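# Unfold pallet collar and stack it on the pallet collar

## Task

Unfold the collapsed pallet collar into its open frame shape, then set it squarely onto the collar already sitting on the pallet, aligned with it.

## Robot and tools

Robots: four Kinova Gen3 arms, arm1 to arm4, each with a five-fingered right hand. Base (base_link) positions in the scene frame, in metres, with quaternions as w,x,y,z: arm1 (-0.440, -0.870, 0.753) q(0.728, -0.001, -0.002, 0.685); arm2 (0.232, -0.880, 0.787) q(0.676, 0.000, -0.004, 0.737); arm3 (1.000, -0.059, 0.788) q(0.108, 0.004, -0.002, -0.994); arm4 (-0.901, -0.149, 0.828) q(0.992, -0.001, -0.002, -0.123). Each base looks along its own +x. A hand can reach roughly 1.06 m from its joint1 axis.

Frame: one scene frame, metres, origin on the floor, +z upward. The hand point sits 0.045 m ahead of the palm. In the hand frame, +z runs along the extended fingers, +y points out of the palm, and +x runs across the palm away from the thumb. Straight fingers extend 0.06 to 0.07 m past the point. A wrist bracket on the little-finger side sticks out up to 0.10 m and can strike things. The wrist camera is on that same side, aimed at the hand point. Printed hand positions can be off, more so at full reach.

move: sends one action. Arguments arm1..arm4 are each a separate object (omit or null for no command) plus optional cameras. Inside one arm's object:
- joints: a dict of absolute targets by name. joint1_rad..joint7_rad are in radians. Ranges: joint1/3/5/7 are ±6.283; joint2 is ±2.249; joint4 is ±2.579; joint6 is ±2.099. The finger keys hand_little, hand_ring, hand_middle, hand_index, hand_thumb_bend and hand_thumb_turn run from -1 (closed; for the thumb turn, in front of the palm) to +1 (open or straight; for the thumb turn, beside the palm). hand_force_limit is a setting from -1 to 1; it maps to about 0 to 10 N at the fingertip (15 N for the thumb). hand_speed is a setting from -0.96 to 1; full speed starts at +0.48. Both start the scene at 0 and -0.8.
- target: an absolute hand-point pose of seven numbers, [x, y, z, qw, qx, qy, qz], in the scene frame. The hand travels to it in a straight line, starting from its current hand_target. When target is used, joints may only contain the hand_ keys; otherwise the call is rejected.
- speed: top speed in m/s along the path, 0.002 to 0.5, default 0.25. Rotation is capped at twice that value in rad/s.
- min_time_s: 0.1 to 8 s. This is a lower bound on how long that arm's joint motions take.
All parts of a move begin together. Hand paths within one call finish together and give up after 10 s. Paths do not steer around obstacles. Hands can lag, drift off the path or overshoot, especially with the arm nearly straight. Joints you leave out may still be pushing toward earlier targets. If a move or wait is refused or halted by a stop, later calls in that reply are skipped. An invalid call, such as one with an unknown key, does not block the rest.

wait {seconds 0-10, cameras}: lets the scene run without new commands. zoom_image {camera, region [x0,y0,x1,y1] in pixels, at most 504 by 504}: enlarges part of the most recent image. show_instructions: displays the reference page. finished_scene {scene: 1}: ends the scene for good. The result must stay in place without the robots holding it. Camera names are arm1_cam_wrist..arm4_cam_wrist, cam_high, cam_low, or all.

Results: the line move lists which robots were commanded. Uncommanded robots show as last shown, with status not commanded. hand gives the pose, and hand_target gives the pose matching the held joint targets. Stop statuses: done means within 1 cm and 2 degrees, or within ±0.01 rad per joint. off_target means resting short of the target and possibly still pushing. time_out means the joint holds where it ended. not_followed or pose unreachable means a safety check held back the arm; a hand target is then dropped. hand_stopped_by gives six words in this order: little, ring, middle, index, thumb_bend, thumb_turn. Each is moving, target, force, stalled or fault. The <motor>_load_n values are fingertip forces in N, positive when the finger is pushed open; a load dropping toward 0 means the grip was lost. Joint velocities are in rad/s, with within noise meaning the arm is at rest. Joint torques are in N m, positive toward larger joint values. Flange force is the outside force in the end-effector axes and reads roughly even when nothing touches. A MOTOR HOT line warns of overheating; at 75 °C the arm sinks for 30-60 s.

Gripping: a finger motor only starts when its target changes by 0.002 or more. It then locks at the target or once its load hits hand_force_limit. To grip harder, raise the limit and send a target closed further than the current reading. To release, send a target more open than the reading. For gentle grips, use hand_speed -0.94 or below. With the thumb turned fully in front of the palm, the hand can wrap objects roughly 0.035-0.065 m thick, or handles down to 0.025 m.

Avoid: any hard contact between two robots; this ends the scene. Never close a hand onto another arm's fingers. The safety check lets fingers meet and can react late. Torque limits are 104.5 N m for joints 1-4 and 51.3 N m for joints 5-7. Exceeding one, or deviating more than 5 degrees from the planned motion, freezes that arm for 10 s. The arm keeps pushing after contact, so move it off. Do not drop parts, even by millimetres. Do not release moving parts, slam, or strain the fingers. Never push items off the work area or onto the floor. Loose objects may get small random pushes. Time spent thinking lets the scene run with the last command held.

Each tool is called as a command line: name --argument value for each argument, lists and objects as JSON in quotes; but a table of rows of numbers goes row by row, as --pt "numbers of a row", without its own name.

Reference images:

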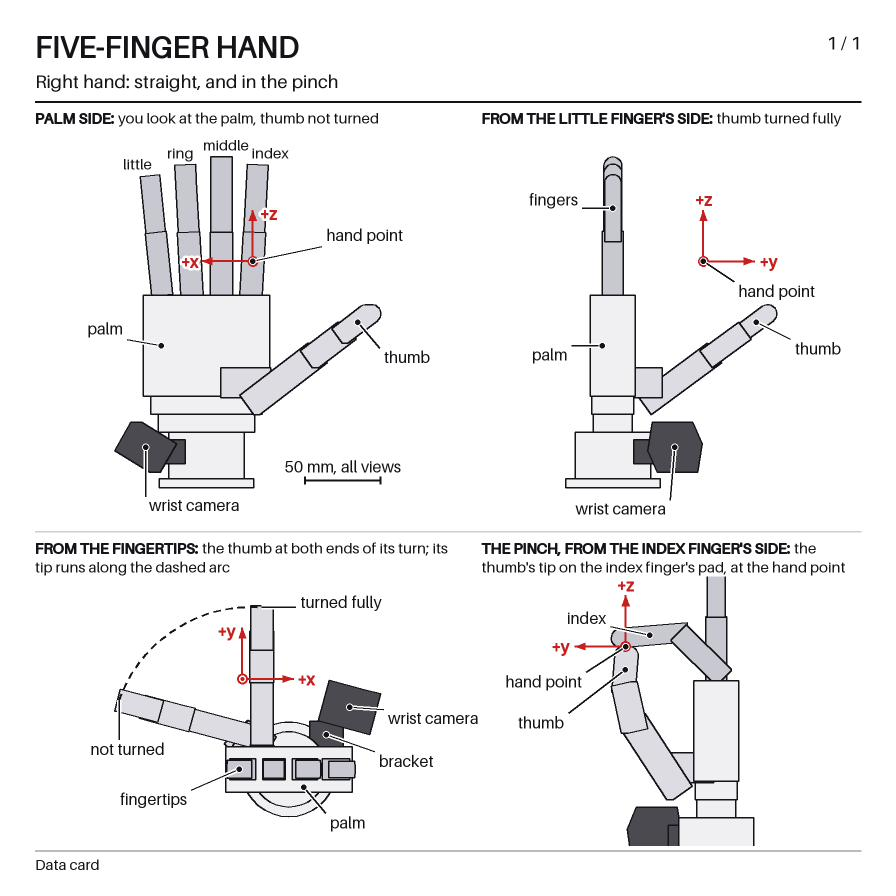

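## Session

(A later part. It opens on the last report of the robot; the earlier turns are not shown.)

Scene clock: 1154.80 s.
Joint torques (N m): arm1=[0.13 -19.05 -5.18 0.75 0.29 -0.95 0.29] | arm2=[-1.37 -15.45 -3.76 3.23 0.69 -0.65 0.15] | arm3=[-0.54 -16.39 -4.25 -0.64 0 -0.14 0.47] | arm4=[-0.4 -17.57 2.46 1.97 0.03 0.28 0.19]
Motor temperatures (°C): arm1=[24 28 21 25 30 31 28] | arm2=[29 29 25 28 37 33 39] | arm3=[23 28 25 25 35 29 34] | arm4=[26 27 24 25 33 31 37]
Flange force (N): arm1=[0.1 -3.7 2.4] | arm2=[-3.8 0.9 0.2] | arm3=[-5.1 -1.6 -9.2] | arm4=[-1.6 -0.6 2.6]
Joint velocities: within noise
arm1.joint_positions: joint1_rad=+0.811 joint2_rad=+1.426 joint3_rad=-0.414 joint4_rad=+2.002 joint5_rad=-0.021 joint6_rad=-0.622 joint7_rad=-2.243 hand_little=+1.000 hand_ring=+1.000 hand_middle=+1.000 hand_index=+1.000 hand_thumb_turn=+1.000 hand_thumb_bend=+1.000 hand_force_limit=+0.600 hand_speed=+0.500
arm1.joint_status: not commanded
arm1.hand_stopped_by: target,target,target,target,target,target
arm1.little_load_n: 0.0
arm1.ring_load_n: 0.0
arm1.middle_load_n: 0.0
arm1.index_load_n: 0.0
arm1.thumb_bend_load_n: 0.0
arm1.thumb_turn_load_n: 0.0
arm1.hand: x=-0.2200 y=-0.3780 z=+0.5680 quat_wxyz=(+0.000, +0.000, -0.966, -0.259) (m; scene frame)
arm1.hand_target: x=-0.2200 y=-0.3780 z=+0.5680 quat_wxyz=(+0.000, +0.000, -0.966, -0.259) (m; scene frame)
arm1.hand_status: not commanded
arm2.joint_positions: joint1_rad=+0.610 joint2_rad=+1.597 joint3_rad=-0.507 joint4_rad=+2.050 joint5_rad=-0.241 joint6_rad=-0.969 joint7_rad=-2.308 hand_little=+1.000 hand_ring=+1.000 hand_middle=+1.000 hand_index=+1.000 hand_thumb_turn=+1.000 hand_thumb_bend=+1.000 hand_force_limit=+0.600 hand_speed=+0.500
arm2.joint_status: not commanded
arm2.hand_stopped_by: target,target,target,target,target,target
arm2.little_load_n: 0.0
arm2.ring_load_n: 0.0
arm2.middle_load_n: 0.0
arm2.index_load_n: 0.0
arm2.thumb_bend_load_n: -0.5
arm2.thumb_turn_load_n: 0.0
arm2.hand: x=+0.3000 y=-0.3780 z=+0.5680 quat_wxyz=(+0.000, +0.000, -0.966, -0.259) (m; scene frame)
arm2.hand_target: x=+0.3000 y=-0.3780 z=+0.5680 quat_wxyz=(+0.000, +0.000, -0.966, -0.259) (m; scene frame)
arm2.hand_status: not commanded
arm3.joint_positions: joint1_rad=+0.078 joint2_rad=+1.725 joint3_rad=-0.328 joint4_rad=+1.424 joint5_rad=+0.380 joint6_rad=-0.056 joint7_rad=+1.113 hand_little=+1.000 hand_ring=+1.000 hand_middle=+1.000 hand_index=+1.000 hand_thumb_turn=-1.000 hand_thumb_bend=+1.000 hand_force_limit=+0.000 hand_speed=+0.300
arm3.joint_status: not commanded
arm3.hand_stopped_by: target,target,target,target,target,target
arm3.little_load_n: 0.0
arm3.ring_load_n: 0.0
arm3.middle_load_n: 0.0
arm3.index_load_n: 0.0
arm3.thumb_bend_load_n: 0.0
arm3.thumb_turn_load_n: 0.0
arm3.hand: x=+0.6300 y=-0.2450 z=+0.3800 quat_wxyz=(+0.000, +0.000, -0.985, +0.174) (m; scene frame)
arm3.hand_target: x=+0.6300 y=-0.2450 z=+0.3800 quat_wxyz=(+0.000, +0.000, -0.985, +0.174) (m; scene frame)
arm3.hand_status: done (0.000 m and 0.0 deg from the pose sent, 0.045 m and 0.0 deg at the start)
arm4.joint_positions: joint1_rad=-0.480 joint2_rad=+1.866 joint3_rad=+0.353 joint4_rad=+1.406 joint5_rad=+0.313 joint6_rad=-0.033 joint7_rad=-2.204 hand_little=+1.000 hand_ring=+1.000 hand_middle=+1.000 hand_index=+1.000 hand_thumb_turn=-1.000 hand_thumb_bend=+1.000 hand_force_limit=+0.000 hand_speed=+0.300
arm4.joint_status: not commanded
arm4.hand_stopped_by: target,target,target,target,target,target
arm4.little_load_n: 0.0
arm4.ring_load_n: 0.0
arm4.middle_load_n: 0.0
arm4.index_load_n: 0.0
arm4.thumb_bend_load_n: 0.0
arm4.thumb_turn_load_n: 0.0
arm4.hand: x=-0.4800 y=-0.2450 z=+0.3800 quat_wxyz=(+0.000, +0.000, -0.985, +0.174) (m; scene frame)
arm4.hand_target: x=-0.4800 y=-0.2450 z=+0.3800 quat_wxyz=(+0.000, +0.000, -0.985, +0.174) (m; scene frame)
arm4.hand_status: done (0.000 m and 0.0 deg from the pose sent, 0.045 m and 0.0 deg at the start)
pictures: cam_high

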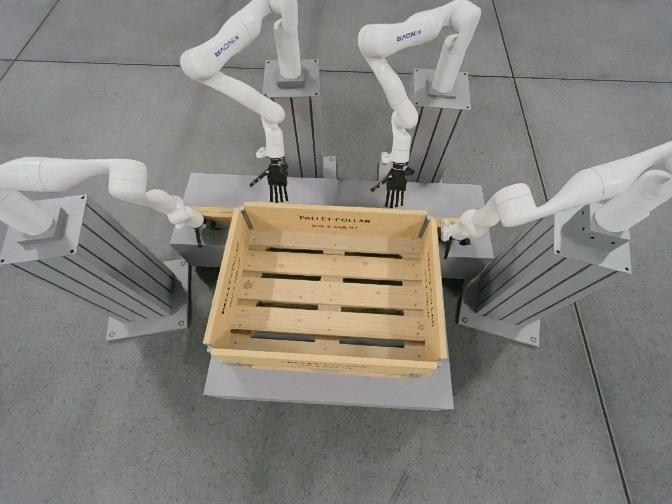

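move --arm3 '{"target": [0.65, -0.190, 0.390, 0.0, 0.0, 0.985, -0.174], "speed": 0.1}'

move --arm3 '{"target": [0.72, -0.15, 0.65, 0.0, 0.0, 0.985, -0.174], "speed": 0.25}'

move --arm3 '{"target": [0.82, -0.34, 0.62, 0.793, 0.0, -0.609, 0.0], "speed": 0.25}' --cameras '["arm3_cam_wrist", "cam_high", "arm1_cam_wrist", "arm2_cam_wrist"]'

Scene clock: 1182.93 s.
Joint torques (N m): arm1=[0.21 -19.03 -5.07 0.86 0.36 -0.92 0.27] | arm2=[-1.33 -15.35 -3.65 3.24 0.65 -0.61 0.19] | arm3=[-0.55 -15.55 -4.02 0.23 0.08 -0.1 0.48] | arm4=[-0.4 -17.62 2.47 1.95 -0.01 0.29 0.21]
Motor temperatures (°C): arm1=[24 28 21 25 30 31 28] | arm2=[29 29 25 28 37 33 39] | arm3=[23 28 25 25 35 29 34] | arm4=[26 27 24 25 33 31 37]
Flange force (N): arm1=[0.4 -3.3 2.7] | arm2=[-3.6 1.0 0.0] | arm3=[-4.4 -1.7 -8.6] | arm4=[-1.5 -0.6 2.7]
move: arm3 done
Joint velocities: within noise
arm1, arm2, arm4: as last shown
arm2.little_load_n: 0.5
arm2.thumb_bend_load_n: 0.0
arm3.joint_positions: joint1_rad=+0.188 joint2_rad=+1.699 joint3_rad=-0.293 joint4_rad=+1.555 joint5_rad=+0.430 joint6_rad=-0.135 joint7_rad=+1.157 hand_little=+1.000 hand_ring=+1.000 hand_middle=+1.000 hand_index=+1.000 hand_thumb_turn=-1.000 hand_thumb_bend=+1.000 hand_force_limit=+0.000 hand_speed=+0.300
arm3.joint_status: not commanded
arm3.hand_stopped_by: target,target,target,target,target,target
arm3.little_load_n: 0.0
arm3.ring_load_n: 0.0
arm3.middle_load_n: 0.0
arm3.index_load_n: 0.0
arm3.thumb_bend_load_n: 0.0
arm3.thumb_turn_load_n: 0.0
arm3.hand: x=+0.6500 y=-0.1900 z=+0.3900 quat_wxyz=(+0.000, +0.000, -0.985, +0.174)
arm3.hand_target: x=+0.6500 y=-0.1900 z=+0.3900 quat_wxyz=(+0.000, +0.000, -0.985, +0.174)
arm3.hand_status: done (0.000 m and 0.0 deg from the pose sent, 0.059 m and 0.0 deg at the start)
pictures: none

Scene clock: 1184.60 s.
Joint torques (N m): arm1=[0.22 -19.08 -5.08 0.88 0.28 -0.93 0.26] | arm2=[-1.48 -15.39 -3.78 3.26 0.71 -0.63 0.2] | arm3=[-0.49 -12.81 -3.37 0.41 0.12 -0.14 0.48] | arm4=[-0.41 -17.54 2.38 1.93 0 0.31 0.2]
Motor temperatures (°C): arm1=[24 28 21 25 30 31 28] | arm2=[29 29 25 28 37 33 39] | arm3=[23 28 25 25 35 29 34] | arm4=[26 27 24 25 33 31 37]
Flange force (N): arm1=[0.2 -3.5 2.9] | arm2=[-4.0 0.9 0.1] | arm3=[-3.8 -1.0 -6.1] | arm4=[-1.4 -0.8 2.4]
move: arm3 done
Joint velocities: within noise
arm1, arm2, arm4: as last shown
arm2.little_load_n: 0.0
arm2.middle_load_n: -0.5
arm3.joint_positions: joint1_rad=+0.253 joint2_rad=+1.061 joint3_rad=-0.309 joint4_rad=+2.261 joint5_rad=+0.349 joint6_rad=-0.219 joint7_rad=+1.119 hand_little=+1.000 hand_ring=+1.000 hand_middle=+1.000 hand_index=+1.000 hand_thumb_turn=-1.000 hand_thumb_bend=+1.000 hand_force_limit=+0.000 hand_speed=+0.300
arm3.joint_status: not commanded
arm3.hand_stopped_by: target,target,target,target,target,target
arm3.little_load_n: 0.5
arm3.ring_load_n: 0.5
arm3.middle_load_n: 0.0
arm3.index_load_n: 0.0
arm3.thumb_bend_load_n: 0.0
arm3.thumb_turn_load_n: 0.0
arm3.hand: x=+0.7200 y=-0.1500 z=+0.6500 quat_wxyz=(+0.000, +0.000, -0.985, +0.174)
arm3.hand_target: x=+0.7200 y=-0.1500 z=+0.6500 quat_wxyz=(+0.000, +0.000, -0.985, +0.174)
arm3.hand_status: done (0.000 m and 0.0 deg from the pose sent, 0.272 m and 0.0 deg at the start)
pictures: none

Scene clock: 1188.97 s.
Joint torques (N m): arm1=[0.09 -18.94 -5.06 0.82 0.36 -0.9 0.19] | arm2=[-1.38 -15.44 -3.78 3.31 0.68 -0.61 0.17] | arm3=[-0.67 -13.72 -0.94 -0.25 -0.21 -2.22 0.53] | arm4=[-0.37 -17.54 2.43 1.92 0 0.28 0.2]
Motor temperatures (°C): arm1=[24 28 21 25 30 31 28] | arm2=[29 29 25 28 37 33 39] | arm3=[23 28 25 25 35 29 34] | arm4=[26 27 24 25 33 31 37]
Flange force (N): arm1=[0.2 -3.5 2.3] | arm2=[-3.8 0.8 0.4] | arm3=[9.2 2.8 7.0] | arm4=[-1.5 -0.6 2.4]
move: arm3 done
Joint velocities: within noise
arm1, arm2, arm4: as last shown
arm2.middle_load_n: 0.0
arm2.index_load_n: -0.5
arm2.thumb_bend_load_n: -0.5
arm2.thumb_turn_load_n: -0.5
arm3.joint_positions: joint1_rad=-1.573 joint2_rad=+2.073 joint3_rad=-0.306 joint4_rad=+1.103 joint5_rad=-1.677 joint6_rad=-2.101 joint7_rad=+1.491 hand_little=+1.000 hand_ring=+1.000 hand_middle=+1.000 hand_index=+1.000 hand_thumb_turn=-1.000 hand_thumb_bend=+1.000 hand_force_limit=+0.000 hand_speed=+0.300
arm3.joint_status: not commanded
arm3.hand_stopped_by: target,target,target,target,target,target
arm3.little_load_n: 0.0
arm3.ring_load_n: 0.0
arm3.middle_load_n: 0.0
arm3.index_load_n: 0.0
arm3.thumb_bend_load_n: 0.0
arm3.thumb_turn_load_n: 0.5
arm3.hand: x=+0.8200 y=-0.3400 z=+0.6200 quat_wxyz=(+0.793, +0.000, -0.609, +0.000)
arm3.hand_target: x=+0.8200 y=-0.3400 z=+0.6200 quat_wxyz=(+0.793, +0.000, -0.609, +0.000)
arm3.hand_status: done (0.000 m and 0.0 deg from the pose sent, 0.217 m and 106.3 deg at the start; a joint's target at an end of its range on 62 of 131 steps)
pictures: arm1_cam_wrist, arm2_cam_wrist, arm3_cam_wrist, cam_high

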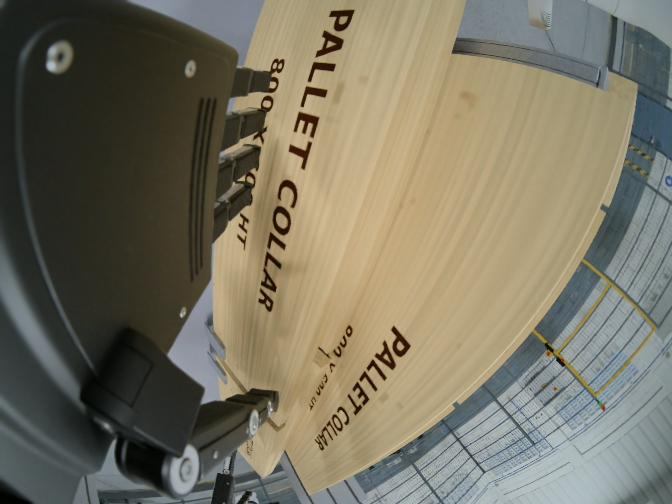

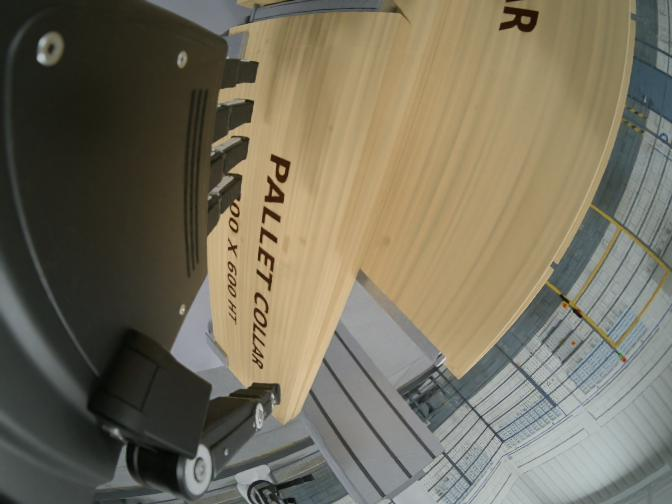

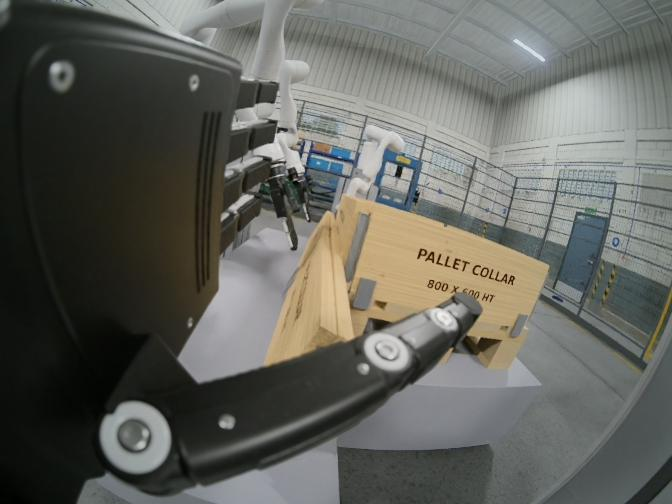

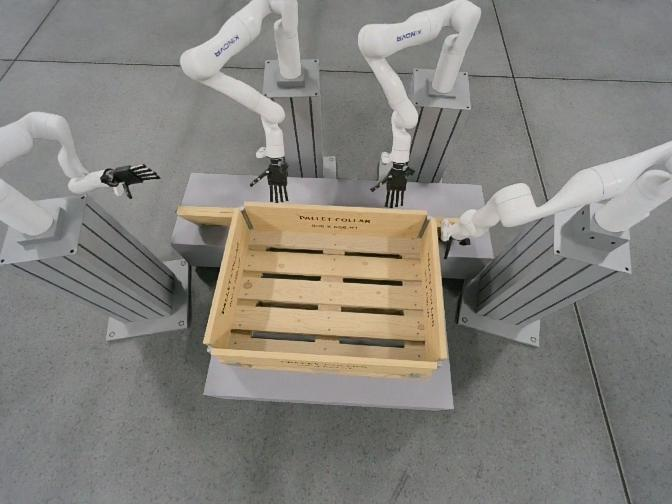

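zoom_image --camera "arm3_cam_wrist" --region '[220, 180, 470, 400]'

zoom_image --camera "cam_high" --region '[160, 170, 290, 270]'

Scaled by 2.016 from the camera's image (finer frame: 960x720).

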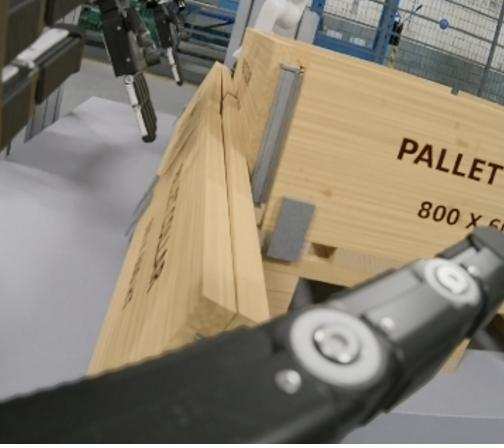

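Scaled by 3.877.

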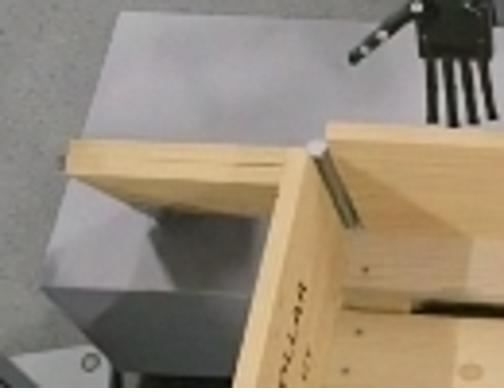

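move --arm4 '{"target": [-0.50, -0.18, 0.42, 0.0, 0.0, 0.985, -0.174], "speed": 0.15}' --arm1 '{"target": [-0.35, -0.42, 0.66, 0.0, 0.0, 0.966, 0.259], "speed": 0.2, "joints": {"hand_thumb_turn": -1, "hand_speed": 0.5}}' --arm2 '{"target": [0.45, -0.42, 0.66, 0.0, 0.0, 0.966, 0.259], "speed": 0.2, "joints": {"hand_thumb_turn": -1, "hand_speed": 0.5}}' --arm3 '{"target": [0.90, -0.25, 0.75, 0.793, 0.0, -0.609, 0.0], "speed": 0.25}'

move --arm4 '{"target": [-0.66, -0.12, 0.70, 0.0, 0.0, 0.985, -0.174], "speed": 0.25}' --arm1 '{"target": [-0.487, -0.318, 0.62, 0.0, 0.0, 1.0, 0.0], "speed": 0.2}' --arm2 '{"target": [0.58, -0.318, 0.62, 0.0, 0.0, 1.0, 0.0], "speed": 0.2}' --cameras '["arm1_cam_wrist", "arm2_cam_wrist", "arm3_cam_wrist", "cam_high"]'

Scene clock: 1222.27 s.
Joint torques (N m): arm1=[0.18 -16.53 -4.8 2.24 0.55 -1 0.22] | arm2=[-1.52 -15.55 -3.25 1.98 0.48 -0.53 0.15] | arm3=[-0.64 -12.92 -2.1 2.23 -1.08 -1.93 0.52] | arm4=[-0.34 -16.98 2.42 2.72 -0.04 0.33 0.15]
Motor temperatures (°C): arm1=[24 28 21 25 30 31 28] | arm2=[29 28 25 28 37 33 39] | arm3=[23 28 25 25 35 29 34] | arm4=[26 27 24 25 33 31 37]
Flange force (N): arm1=[-0.8 -6.3 3.6] | arm2=[-4.3 -0.6 -1.6] | arm3=[6.3 -0.1 5.9] | arm4=[-2.2 -0.5 2.1]
move: arm1 done; arm2 done; arm3 done; arm4 done
Joint velocities: within noise
arm1.joint_positions: joint1_rad=+0.556 joint2_rad=+1.306 joint3_rad=-0.557 joint4_rad=+2.411 joint5_rad=-0.297 joint6_rad=-1.030 joint7_rad=-2.343 hand_little=+1.000 hand_ring=+1.000 hand_middle=+1.000 hand_index=+1.000 hand_thumb_turn=-1.000 hand_thumb_bend=+1.000 hand_force_limit=+0.600 hand_speed=+0.500
arm1.joint_status: all done
arm1.hand_stopped_by: target,target,target,target,target,target
arm1.little_load_n: 0.0
arm1.ring_load_n: 0.0
arm1.middle_load_n: 0.0
arm1.index_load_n: 0.0
arm1.thumb_bend_load_n: 0.0
arm1.thumb_turn_load_n: 0.0
arm1.hand: x=-0.3500 y=-0.4200 z=+0.6600 quat_wxyz=(+0.000, +0.000, -0.966, -0.259)
arm1.hand_target: x=-0.3500 y=-0.4200 z=+0.6600 quat_wxyz=(+0.000, +0.000, -0.966, -0.259)
arm1.hand_status: done (0.000 m and 0.0 deg from the pose sent, 0.165 m and 0.0 deg at the start)
arm2.joint_positions: joint1_rad=+0.997 joint2_rad=+1.290 joint3_rad=-0.413 joint4_rad=+2.173 joint5_rad=-0.014 joint6_rad=-0.651 joint7_rad=-2.269 hand_little=+1.000 hand_ring=+1.000 hand_middle=+1.000 hand_index=+1.000 hand_thumb_turn=-1.000 hand_thumb_bend=+1.000 hand_force_limit=+0.600 hand_speed=+0.500
arm2.joint_status: all done
arm2.hand_stopped_by: target,target,target,target,target,target
arm2.little_load_n: 0.0
arm2.ring_load_n: 0.0
arm2.middle_load_n: 0.0
arm2.index_load_n: 0.0
arm2.thumb_bend_load_n: 0.0
arm2.thumb_turn_load_n: 0.0
arm2.hand: x=+0.4500 y=-0.4200 z=+0.6600 quat_wxyz=(+0.000, +0.000, -0.966, -0.259)
arm2.hand_target: x=+0.4500 y=-0.4200 z=+0.6600 quat_wxyz=(+0.000, +0.000, -0.966, -0.259)
arm2.hand_status: done (0.000 m and 0.0 deg from the pose sent, 0.181 m and 0.0 deg at the start)
arm3.joint_positions: joint1_rad=-1.749 joint2_rad=+1.816 joint3_rad=-0.424 joint4_rad=+1.642 joint5_rad=-2.123 joint6_rad=-2.081 joint7_rad=+1.067 hand_little=+1.000 hand_ring=+1.000 hand_middle=+1.000 hand_index=+1.000 hand_thumb_turn=-1.000 hand_thumb_bend=+1.000 hand_force_limit=+0.000 hand_speed=+0.300
arm3.joint_status: not commanded
arm3.hand_stopped_by: target,target,target,target,target,target
arm3.little_load_n: 0.0
arm3.ring_load_n: 0.0
arm3.middle_load_n: 0.0
arm3.index_load_n: 0.0
arm3.thumb_bend_load_n: 0.0
arm3.thumb_turn_load_n: 0.0
arm3.hand: x=+0.9000 y=-0.2500 z=+0.7500 quat_wxyz=(+0.793, +0.000, -0.609, +0.000)
arm3.hand_target: x=+0.9000 y=-0.2500 z=+0.7500 quat_wxyz=(+0.793, +0.000, -0.609, +0.000)
arm3.hand_status: done (0.000 m and 0.0 deg from the pose sent, 0.177 m and 0.0 deg at the start; a joint's target at an end of its range on 3 of 44 steps)
arm4.joint_positions: joint1_rad=-0.658 joint2_rad=+1.775 joint3_rad=+0.333 joint4_rad=+1.587 joint5_rad=+0.242 joint6_rad=-0.073 joint7_rad=-2.265 hand_little=+1.000 hand_ring=+1.000 hand_middle=+1.000 hand_index=+1.000 hand_thumb_turn=-1.000 hand_thumb_bend=+1.000 hand_force_limit=+0.000 hand_speed=+0.300
arm4.joint_status: not commanded
arm4.hand_stopped_by: target,target,target,target,target,target
arm4.little_load_n: 0.0
arm4.ring_load_n: 0.0
arm4.middle_load_n: 0.0
arm4.index_load_n: -0.5
arm4.thumb_bend_load_n: 0.0
arm4.thumb_turn_load_n: 0.0
arm4.hand: x=-0.5000 y=-0.1800 z=+0.4200 quat_wxyz=(+0.000, +0.000, -0.985, +0.174)
arm4.hand_target: x=-0.5000 y=-0.1800 z=+0.4200 quat_wxyz=(+0.000, +0.000, -0.985, +0.174)
arm4.hand_status: done (0.000 m and 0.0 deg from the pose sent, 0.079 m and 0.0 deg at the start)
pictures: none

Scene clock: 1225.13 s.
Joint torques (N m): arm1=[0.24 -21.46 -5.24 -3.08 -0.21 -0.15 0.25] | arm2=[-1.38 -22.11 1.51 -4.38 -0.05 0.17 0.13] | arm3=[-0.64 -12.94 -2.1 2.19 -1.07 -1.93 0.51] | arm4=[-0.37 -12.72 1.06 5.25 -0.22 0.3 0.19]
Motor temperatures (°C): arm1=[24 28 21 25 30 31 28] | arm2=[29 28 25 28 37 33 39] | arm3=[23 28 25 25 35 29 34] | arm4=[26 27 24 25 33 31 37]
Flange force (N): arm1=[0.3 -2.8 5.3] | arm2=[-2.2 -1.0 -1.3] | arm3=[6.4 -0.1 5.9] | arm4=[-4.1 -1.7 0.1]
move: arm1 done; arm2 done; arm4 done
Joint velocities: within noise
arm1.joint_positions: joint1_rad=+0.074 joint2_rad=+1.172 joint3_rad=-0.551 joint4_rad=+1.627 joint5_rad=-2.196 joint6_rad=-0.631 joint7_rad=-0.941 hand_little=+1.000 hand_ring=+1.000 hand_middle=+1.000 hand_index=+1.000 hand_thumb_turn=-1.000 hand_thumb_bend=+1.000 hand_force_limit=+0.600 hand_speed=+0.500
arm1.joint_status: not commanded
arm1.hand_stopped_by: target,target,target,target,target,target
arm1.little_load_n: 0.0
arm1.ring_load_n: 0.0
arm1.middle_load_n: 0.0
arm1.index_load_n: 0.0
arm1.thumb_bend_load_n: 0.0
arm1.thumb_turn_load_n: 0.0
arm1.hand: x=-0.4870 y=-0.3180 z=+0.6200 quat_wxyz=(+0.000, +0.000, -1.000, +0.000)
arm1.hand_target: x=-0.4870 y=-0.3180 z=+0.6200 quat_wxyz=(+0.000, +0.000, -1.000, +0.000)
arm1.hand_status: done (0.000 m and 0.0 deg from the pose sent, 0.175 m and 30.0 deg at the start)
arm2.joint_positions: joint1_rad=+0.535 joint2_rad=+1.299 joint3_rad=+0.151 joint4_rad=+1.205 joint5_rad=-0.239 joint6_rad=+0.662 joint7_rad=-2.462 hand_little=+1.000 hand_ring=+1.000 hand_middle=+1.000 hand_index=+1.000 hand_thumb_turn=-1.000 hand_thumb_bend=+1.000 hand_force_limit=+0.600 hand_speed=+0.500
arm2.joint_status: not commanded
arm2.hand_stopped_by: target,target,target,target,target,target
arm2.little_load_n: 0.0
arm2.ring_load_n: -0.5
arm2.middle_load_n: 0.0
arm2.index_load_n: 0.0
arm2.thumb_bend_load_n: 0.0
arm2.thumb_turn_load_n: 0.0
arm2.hand: x=+0.5800 y=-0.3180 z=+0.6200 quat_wxyz=(+0.000, +0.000, -1.000, +0.000)
arm2.hand_target: x=+0.5800 y=-0.3180 z=+0.6200 quat_wxyz=(+0.000, +0.000, -1.000, +0.000)
arm2.hand_status: done (0.000 m and 0.0 deg from the pose sent, 0.170 m and 30.0 deg at the start)
arm3: as last shown
arm4.joint_positions: joint1_rad=-1.012 joint2_rad=+1.195 joint3_rad=+0.363 joint4_rad=+2.545 joint5_rad=+0.145 joint6_rad=-0.375 joint7_rad=-2.293 hand_little=+1.000 hand_ring=+1.000 hand_middle=+1.000 hand_index=+1.000 hand_thumb_turn=-1.000 hand_thumb_bend=+1.000 hand_force_limit=+0.000 hand_speed=+0.300
arm4.joint_status: not commanded
arm4.hand_stopped_by: target,target,target,target,target,target
arm4.little_load_n: 0.0
arm4.ring_load_n: 0.0
arm4.middle_load_n: 0.0
arm4.index_load_n: 0.0
arm4.thumb_bend_load_n: 0.0
arm4.thumb_turn_load_n: 0.0
arm4.hand: x=-0.6600 y=-0.1200 z=+0.7000 quat_wxyz=(+0.000, +0.000, -0.985, +0.174)
arm4.hand_target: x=-0.6600 y=-0.1200 z=+0.7000 quat_wxyz=(+0.000, +0.000, -0.985, +0.174)
arm4.hand_status: done (0.000 m and 0.0 deg from the pose sent, 0.328 m and 0.0 deg at the start)

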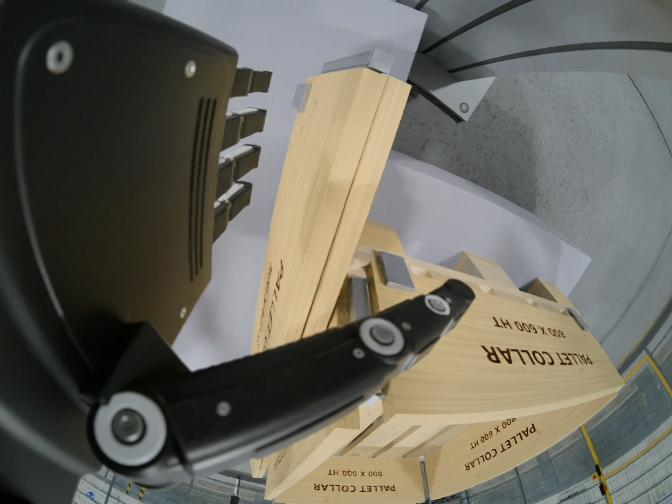

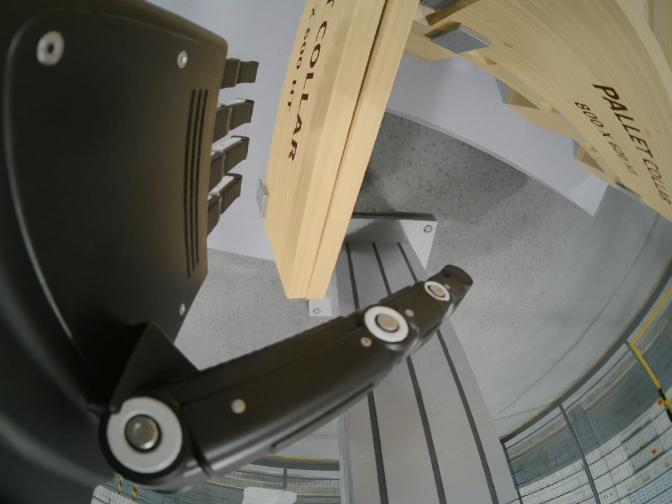

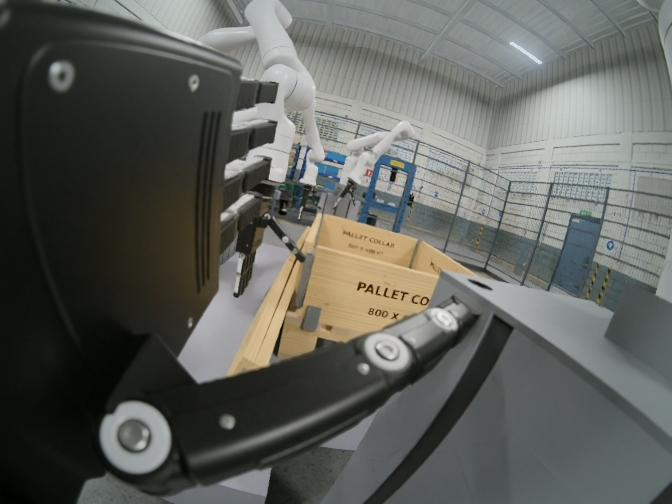

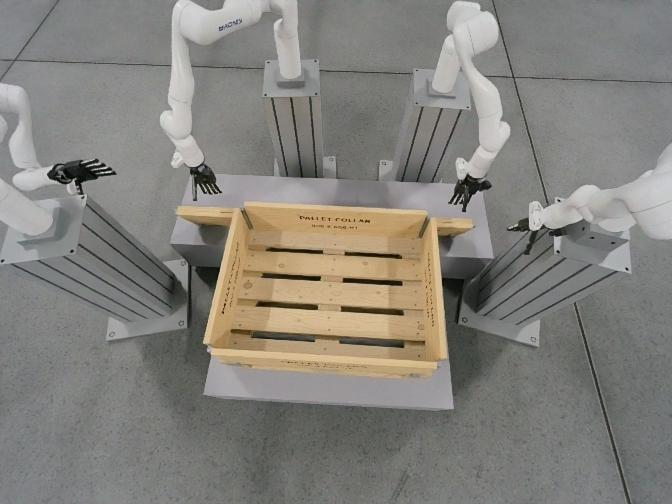

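move --arm1 '{"target": [-0.487, -0.316, 0.500, 0.0, 0.0, 1.0, 0.0], "speed": 0.12}' --arm2 '{"target": [0.58, -0.316, 0.500, 0.0, 0.0, 1.0, 0.0], "speed": 0.12}' --cameras '["arm1_cam_wrist", "arm2_cam_wrist"]'

move --arm2 '{"joints": {"hand_thumb_bend": -1, "hand_speed": -0.6, "hand_force_limit": 0.3}}' --arm1 '{"joints": {"hand_thumb_bend": -1, "hand_speed": -0.6, "hand_force_limit": 0.3}}' --cameras '["arm1_cam_wrist", "arm2_cam_wrist", "arm3_cam_wrist"]'

Scene clock: 1232.30 s.
Joint torques (N m): arm1=[0.22 -22.28 -4.6 -2.31 -0.18 -0.1 0.27] | arm2=[-1.42 -22.45 1.44 -3.93 -0.01 0.25 0.08] | arm3=[-0.63 -12.92 -2.11 2.16 -1.05 -1.92 0.53] | arm4=[-0.34 -12.74 1.09 5.25 -0.23 0.34 0.24]
Motor temperatures (°C): arm1=[24 28 21 25 30 31 28] | arm2=[29 28 25 28 37 33 39] | arm3=[23 28 25 25 35 29 34] | arm4=[26 27 24 25 33 31 37]
Flange force (N): arm1=[0.0 -5.1 3.9] | arm2=[-2.2 -1.1 -1.3] | arm3=[6.5 0.0 6.0] | arm4=[-3.8 -1.6 0.3]
move: arm1 done; arm2 done
Joint velocities: within noise
arm1.joint_positions: joint1_rad=+0.007 joint2_rad=+1.416 joint3_rad=-0.441 joint4_rad=+1.481 joint5_rad=-2.085 joint6_rad=-0.500 joint7_rad=-1.004 hand_little=+1.000 hand_ring=+1.000 hand_middle=+1.000 hand_index=+1.000 hand_thumb_turn=-1.000 hand_thumb_bend=+1.000 hand_force_limit=+0.600 hand_speed=+0.500
arm1.joint_status: not commanded
arm1.hand_stopped_by: target,target,target,target,target,target
arm1.little_load_n: 0.0
arm1.ring_load_n: 0.0
arm1.middle_load_n: 0.0
arm1.index_load_n: 0.0
arm1.thumb_bend_load_n: 0.0
arm1.thumb_turn_load_n: 0.0
arm1.hand: x=-0.4870 y=-0.3160 z=+0.5000 quat_wxyz=(+0.000, +0.000, -1.000, +0.000)
arm1.hand_target: x=-0.4870 y=-0.3160 z=+0.5000 quat_wxyz=(+0.000, +0.000, -1.000, +0.000)
arm1.hand_status: done (0.000 m and 0.0 deg from the pose sent, 0.120 m and 0.0 deg at the start)
arm2.joint_positions: joint1_rad=+0.545 joint2_rad=+1.561 joint3_rad=+0.139 joint4_rad=+1.002 joint5_rad=-0.250 joint6_rad=+0.601 joint7_rad=-2.473 hand_little=+1.000 hand_ring=+1.000 hand_middle=+1.000 hand_index=+1.000 hand_thumb_turn=-1.000 hand_thumb_bend=+1.000 hand_force_limit=+0.600 hand_speed=+0.500
arm2.joint_status: not commanded
arm2.hand_stopped_by: target,target,target,target,target,target
arm2.little_load_n: 0.0
arm2.ring_load_n: 0.0
arm2.middle_load_n: 0.0
arm2.index_load_n: 0.0
arm2.thumb_bend_load_n: 0.0
arm2.thumb_turn_load_n: 0.0
arm2.hand: x=+0.5800 y=-0.3160 z=+0.5000 quat_wxyz=(+0.000, +0.000, -1.000, +0.000)
arm2.hand_target: x=+0.5800 y=-0.3160 z=+0.5000 quat_wxyz=(+0.000, +0.000, -1.000, +0.000)
arm2.hand_status: done (0.000 m and 0.0 deg from the pose sent, 0.120 m and 0.0 deg at the start)
arm3, arm4: as last shown
arm3.thumb_turn_load_n: 0.5

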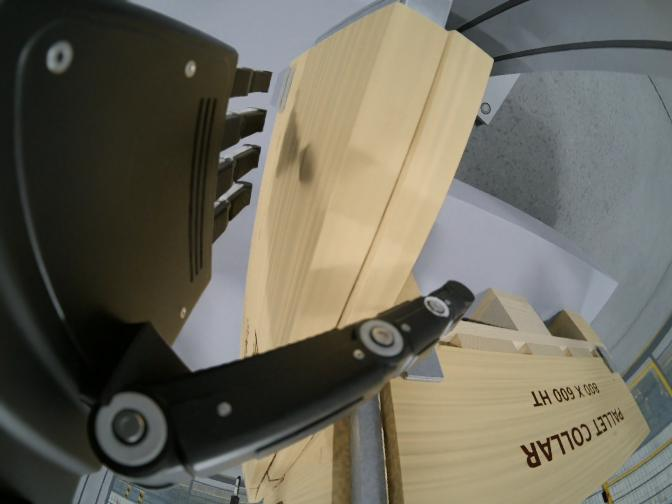

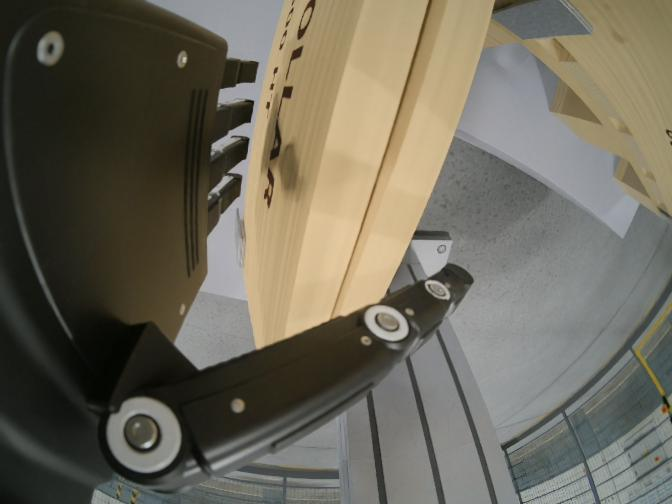

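Scene clock: 1236.13 s.
Joint torques (N m): arm1=[0.19 -13.01 -2.94 1.89 -1.23 -1.27 0.12] | arm2=[-0.01 -16.36 2.5 -0.27 0.47 1.49 0.04] | arm3=[-0.63 -12.92 -2.13 2.2 -1.07 -1.91 0.52] | arm4=[-0.42 -12.68 1.1 5.16 -0.22 0.33 0.22]
Motor temperatures (°C): arm1=[24 28 21 25 30 31 28] | arm2=[29 28 25 28 37 33 39] | arm3=[23 28 25 25 35 29 34] | arm4=[26 27 24 25 33 31 37]
Flange force (N): arm1=[0.3 -1.0 -8.6] | arm2=[-2.6 3.7 -7.2] | arm3=[6.4 -0.1 5.9] | arm4=[-3.8 -1.9 0.1]
move: arm1 off_target; arm2 off_target
Joint velocities: within noise
arm1.joint_positions: joint1_rad=+0.007 joint2_rad=+1.416 joint3_rad=-0.441 joint4_rad=+1.481 joint5_rad=-2.085 joint6_rad=-0.500 joint7_rad=-1.004 hand_little=+1.000 hand_ring=+1.000 hand_middle=+1.000 hand_index=+1.000 hand_thumb_turn=-1.000 hand_thumb_bend=+0.518 hand_force_limit=+0.300 hand_speed=-0.600
arm1.joint_status: hand_thumb_bend off_target (ended at +0.518, target -1.000); the others done
arm1.hand_stopped_by: target,target,target,target,force,target
arm1.little_load_n: 0.0
arm1.ring_load_n: 0.0
arm1.middle_load_n: 0.0
arm1.index_load_n: 0.0
arm1.thumb_bend_load_n: 10.5
arm1.thumb_turn_load_n: 0.0
arm1.hand: x=-0.4870 y=-0.3160 z=+0.5000 quat_wxyz=(+0.000, +0.000, -1.000, +0.000)
arm1.hand_target: x=-0.4870 y=-0.3160 z=+0.5000 quat_wxyz=(+0.000, +0.000, -1.000, +0.000)
arm1.hand_status: not commanded
arm2.joint_positions: joint1_rad=+0.545 joint2_rad=+1.561 joint3_rad=+0.139 joint4_rad=+1.002 joint5_rad=-0.250 joint6_rad=+0.601 joint7_rad=-2.473 hand_little=+1.000 hand_ring=+1.000 hand_middle=+1.000 hand_index=+1.000 hand_thumb_turn=-1.000 hand_thumb_bend=+0.552 hand_force_limit=+0.300 hand_speed=-0.600
arm2.joint_status: hand_thumb_bend off_target (ended at +0.552, target -1.000); the others done
arm2.hand_stopped_by: target,target,target,target,force,target
arm2.little_load_n: 0.0
arm2.ring_load_n: 0.0
arm2.middle_load_n: 0.0
arm2.index_load_n: 0.0
arm2.thumb_bend_load_n: 11.5
arm2.thumb_turn_load_n: 0.0
arm2.hand: x=+0.5800 y=-0.3160 z=+0.5000 quat_wxyz=(+0.000, +0.000, -1.000, +0.000)
arm2.hand_target: x=+0.5800 y=-0.3160 z=+0.5000 quat_wxyz=(+0.000, +0.000, -1.000, +0.000)
arm2.hand_status: not commanded
arm3, arm4: as last shown

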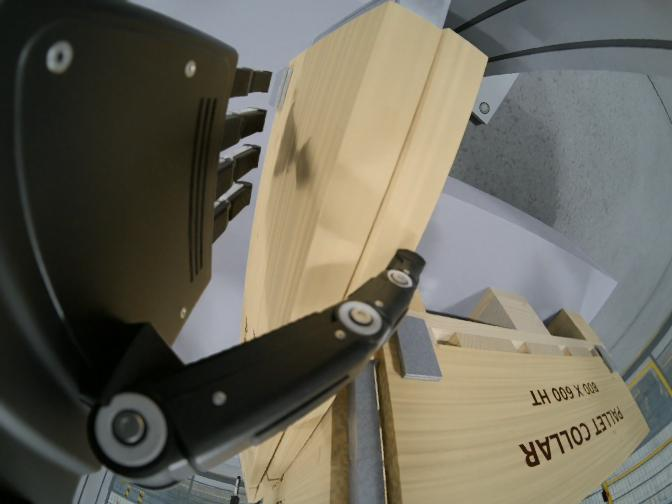

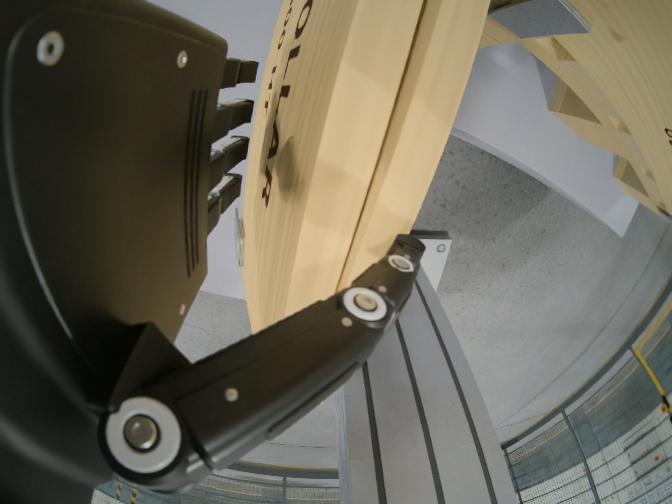

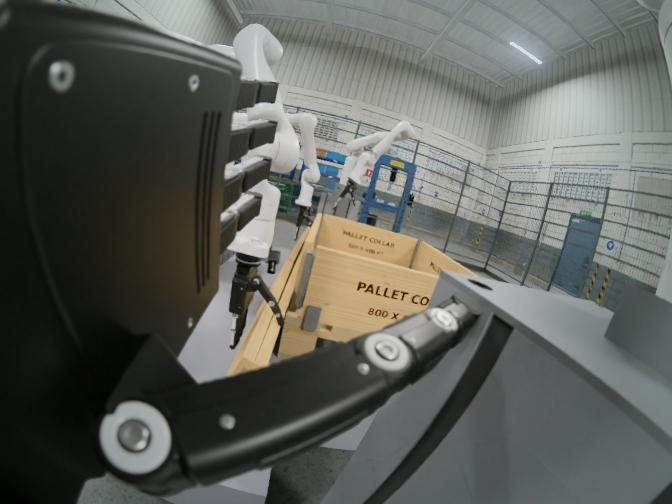

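move --arm1 '{"target": [-0.487, -0.340, 0.500, 0.0, 0.0, 1.0, 0.0], "speed": 0.04}' --arm2 '{"target": [0.58, -0.340, 0.500, 0.0, 0.0, 1.0, 0.0], "speed": 0.04}' --cameras '["arm1_cam_wrist", "arm2_cam_wrist", "arm3_cam_wrist"]'

zoom_image --camera "arm3_cam_wrist" --region '[220, 200, 370, 380]'

Scene clock: 1242.83 s.
Joint torques (N m): arm1=[-0.38 3.77 -1 7.65 -2.32 -1.89 0.12] | arm2=[1.32 -2.21 3.35 6.07 1.08 3.18 -0.17] | arm3=[-0.61 -12.93 -2.07 2.24 -1.06 -1.93 0.52] | arm4=[-0.34 -12.73 1.09 5.24 -0.26 0.32 0.23]
Motor temperatures (°C): arm1=[24 28 21 25 30 31 28] | arm2=[29 28 25 28 37 33 39] | arm3=[23 29 25 25 35 29 34] | arm4=[26 27 24 25 33 31 37]
Flange force (N): arm1=[-0.4 0.5 -35.0] | arm2=[-2.8 7.4 -26.1] | arm3=[6.3 -0.1 5.8] | arm4=[-3.9 -1.6 0.2]
move: arm1 done; arm2 done
Joint velocities: within noise
arm1.joint_positions: joint1_rad=-0.025 joint2_rad=+1.390 joint3_rad=-0.383 joint4_rad=+1.570 joint5_rad=-2.036 joint6_rad=-0.418 joint7_rad=-1.106 hand_little=+1.000 hand_ring=+1.000 hand_middle=+1.000 hand_index=+1.000 hand_thumb_turn=-1.000 hand_thumb_bend=+0.524 hand_force_limit=+0.300 hand_speed=-0.600
arm1.joint_status: not commanded
arm1.hand_stopped_by: target,target,target,target,force,target
arm1.little_load_n: 0.0
arm1.ring_load_n: 0.0
arm1.middle_load_n: 0.0
arm1.index_load_n: 0.0
arm1.thumb_bend_load_n: 29.5
arm1.thumb_turn_load_n: 1.0
arm1.hand: x=-0.4870 y=-0.3400 z=+0.5000 quat_wxyz=(+0.000, +0.000, -1.000, +0.000)
arm1.hand_target: x=-0.4870 y=-0.3400 z=+0.5000 quat_wxyz=(+0.000, +0.000, -1.000, +0.000)
arm1.hand_status: done (0.000 m and 0.0 deg from the pose sent, 0.024 m and 0.0 deg at the start)
arm2.joint_positions: joint1_rad=+0.568 joint2_rad=+1.531 joint3_rad=+0.123 joint4_rad=+1.105 joint5_rad=-0.249 joint6_rad=+0.527 joint7_rad=-2.439 hand_little=+1.000 hand_ring=+1.000 hand_middle=+1.000 hand_index=+1.000 hand_thumb_turn=-1.000 hand_thumb_bend=+0.556 hand_force_limit=+0.300 hand_speed=-0.600
arm2.joint_status: not commanded
arm2.hand_stopped_by: target,target,target,target,force,target
arm2.little_load_n: 0.0
arm2.ring_load_n: 0.0
arm2.middle_load_n: 0.0
arm2.index_load_n: 0.0
arm2.thumb_bend_load_n: 36.0
arm2.thumb_turn_load_n: -2.0
arm2.hand: x=+0.5800 y=-0.3400 z=+0.5000 quat_wxyz=(+0.000, +0.000, -1.000, +0.000)
arm2.hand_target: x=+0.5800 y=-0.3400 z=+0.5000 quat_wxyz=(+0.000, +0.000, -1.000, +0.000)
arm2.hand_status: done (0.000 m and 0.0 deg from the pose sent, 0.024 m and 0.0 deg at the start)
arm3, arm4: as last shown
arm3.thumb_turn_load_n: 0.0
arm4.little_load_n: 0.5
arm4.index_load_n: -0.5

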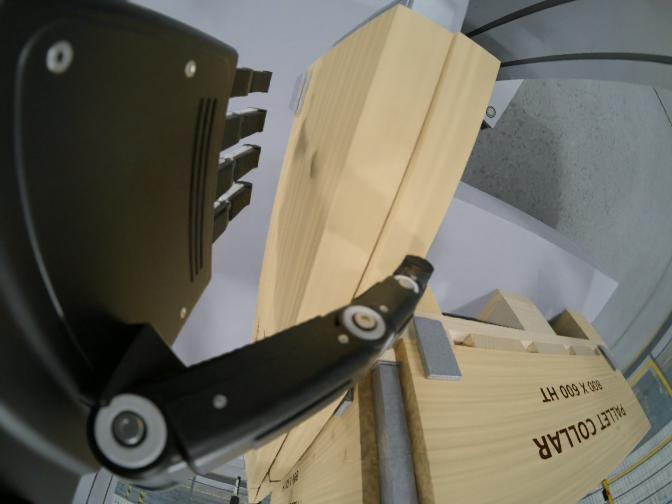

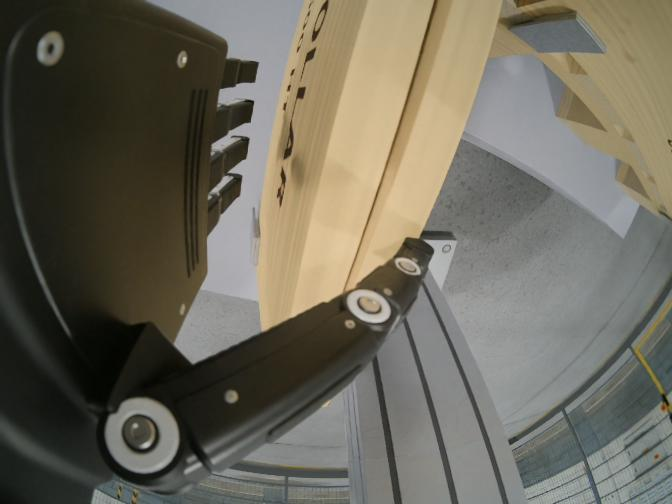

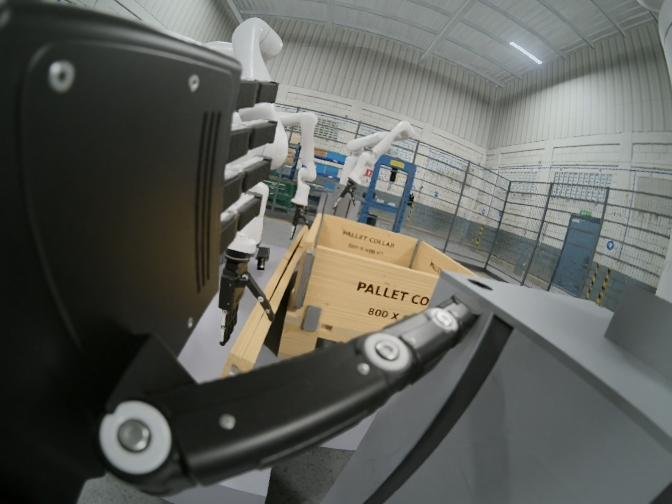

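Scaled by 2.800 from the camera's image (finer frame: 960x720).

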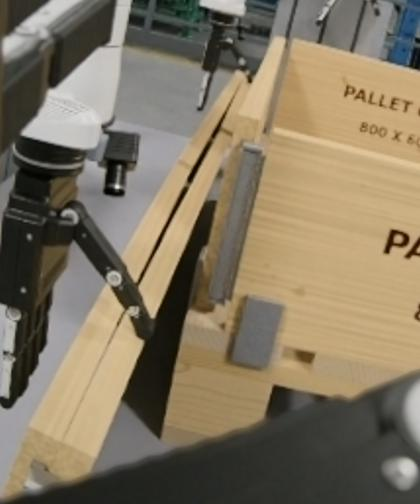

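move --arm1 '{"target": [-0.487, -0.342, 0.506, 0.0, 0.0, 1.0, 0.0], "speed": 0.04}' --arm2 '{"target": [0.58, -0.342, 0.506, 0.0, 0.0, 1.0, 0.0], "speed": 0.04}' --cameras '["arm3_cam_wrist", "cam_high"]'

zoom_image --camera "cam_high" --region '[160, 160, 300, 260]'

zoom_image --camera "arm3_cam_wrist" --region '[220, 200, 370, 380]'

Scene clock: 1252.90 s.
Joint torques (N m): arm1=[0.13 -13.98 -3.14 0.58 -0.8 -0.55 0.22] | arm2=[-1.03 -16.23 1.63 -0.82 0.2 0.97 0.07] | arm3=[-0.63 -12.9 -2.08 2.2 -1.06 -1.92 0.51] | arm4=[-0.41 -12.7 1.09 5.23 -0.26 0.3 0.2]
Motor temperatures (°C): arm1=[24 28 21 25 30 31 28] | arm2=[29 28 25 28 37 33 39] | arm3=[23 29 25 25 35 29 34] | arm4=[26 27 24 25 33 31 37]
Flange force (N): arm1=[-0.3 -5.4 -8.2] | arm2=[-3.0 0.9 -8.7] | arm3=[6.4 -0.1 5.9] | arm4=[-4.1 -1.8 0.1]
move: arm1 done; arm2 done
Joint velocities: within noise
arm1.joint_positions: joint1_rad=-0.025 joint2_rad=+1.376 joint3_rad=-0.382 joint4_rad=+1.587 joint5_rad=-2.036 joint6_rad=-0.416 joint7_rad=-1.112 hand_little=+1.000 hand_ring=+1.000 hand_middle=+1.000 hand_index=+1.000 hand_thumb_turn=-1.000 hand_thumb_bend=+0.520 hand_force_limit=+0.300 hand_speed=-0.600
arm1.joint_status: not commanded
arm1.hand_stopped_by: target,target,target,target,force,target
arm1.little_load_n: 0.0
arm1.ring_load_n: 0.0
arm1.middle_load_n: 0.0
arm1.index_load_n: 0.0
arm1.thumb_bend_load_n: 8.5
arm1.thumb_turn_load_n: 0.0
arm1.hand: x=-0.4870 y=-0.3420 z=+0.5060 quat_wxyz=(+0.000, +0.000, -1.000, +0.000)
arm1.hand_target: x=-0.4870 y=-0.3420 z=+0.5060 quat_wxyz=(+0.000, +0.000, -1.000, +0.000)
arm1.hand_status: done (0.000 m and 0.0 deg from the pose sent, 0.006 m and 0.0 deg at the start)
arm2.joint_positions: joint1_rad=+0.570 joint2_rad=+1.515 joint3_rad=+0.122 joint4_rad=+1.125 joint5_rad=-0.248 joint6_rad=+0.523 joint7_rad=-2.435 hand_little=+1.000 hand_ring=+1.000 hand_middle=+1.000 hand_index=+1.000 hand_thumb_turn=-1.000 hand_thumb_bend=+0.553 hand_force_limit=+0.300 hand_speed=-0.600
arm2.joint_status: not commanded
arm2.hand_stopped_by: target,target,target,target,force,target
arm2.little_load_n: 0.0
arm2.ring_load_n: 0.0
arm2.middle_load_n: 0.0
arm2.index_load_n: 0.0
arm2.thumb_bend_load_n: 9.5
arm2.thumb_turn_load_n: 0.0
arm2.hand: x=+0.5800 y=-0.3420 z=+0.5060 quat_wxyz=(+0.000, +0.000, -1.000, +0.000)
arm2.hand_target: x=+0.5800 y=-0.3420 z=+0.5060 quat_wxyz=(+0.000, +0.000, -1.000, +0.000)
arm2.hand_status: done (0.000 m and 0.0 deg from the pose sent, 0.006 m and 0.0 deg at the start)
arm3, arm4: as last shown
arm3.thumb_turn_load_n: 0.5
arm4.little_load_n: 0.0

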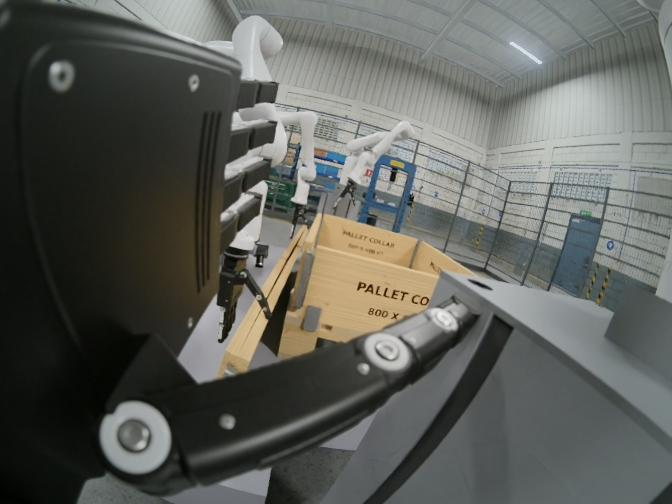

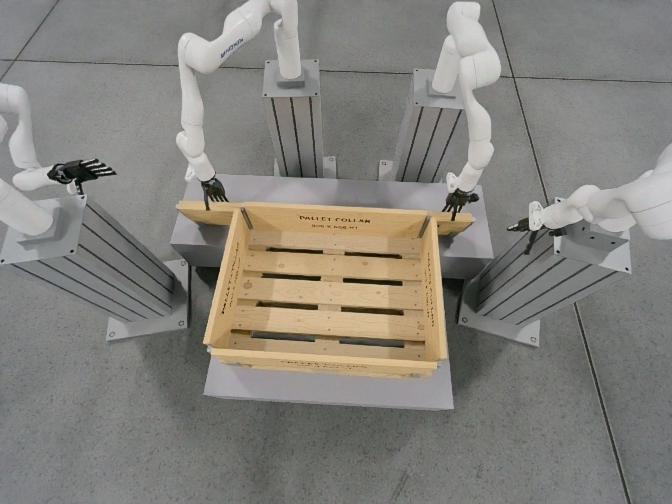

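Scaled by 3.600.

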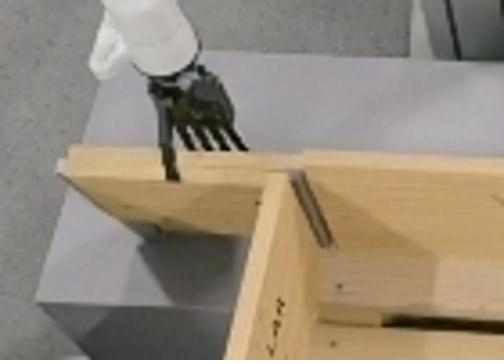

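Scaled by 2.800 from the camera's image (finer frame: 960x720).

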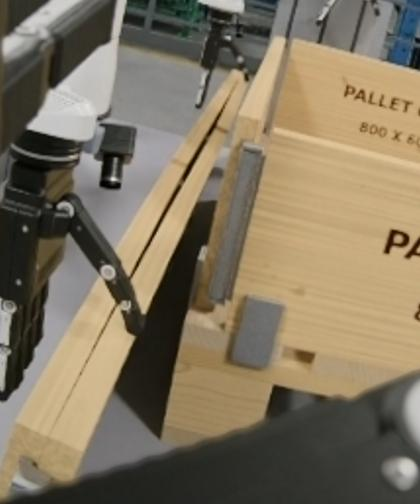

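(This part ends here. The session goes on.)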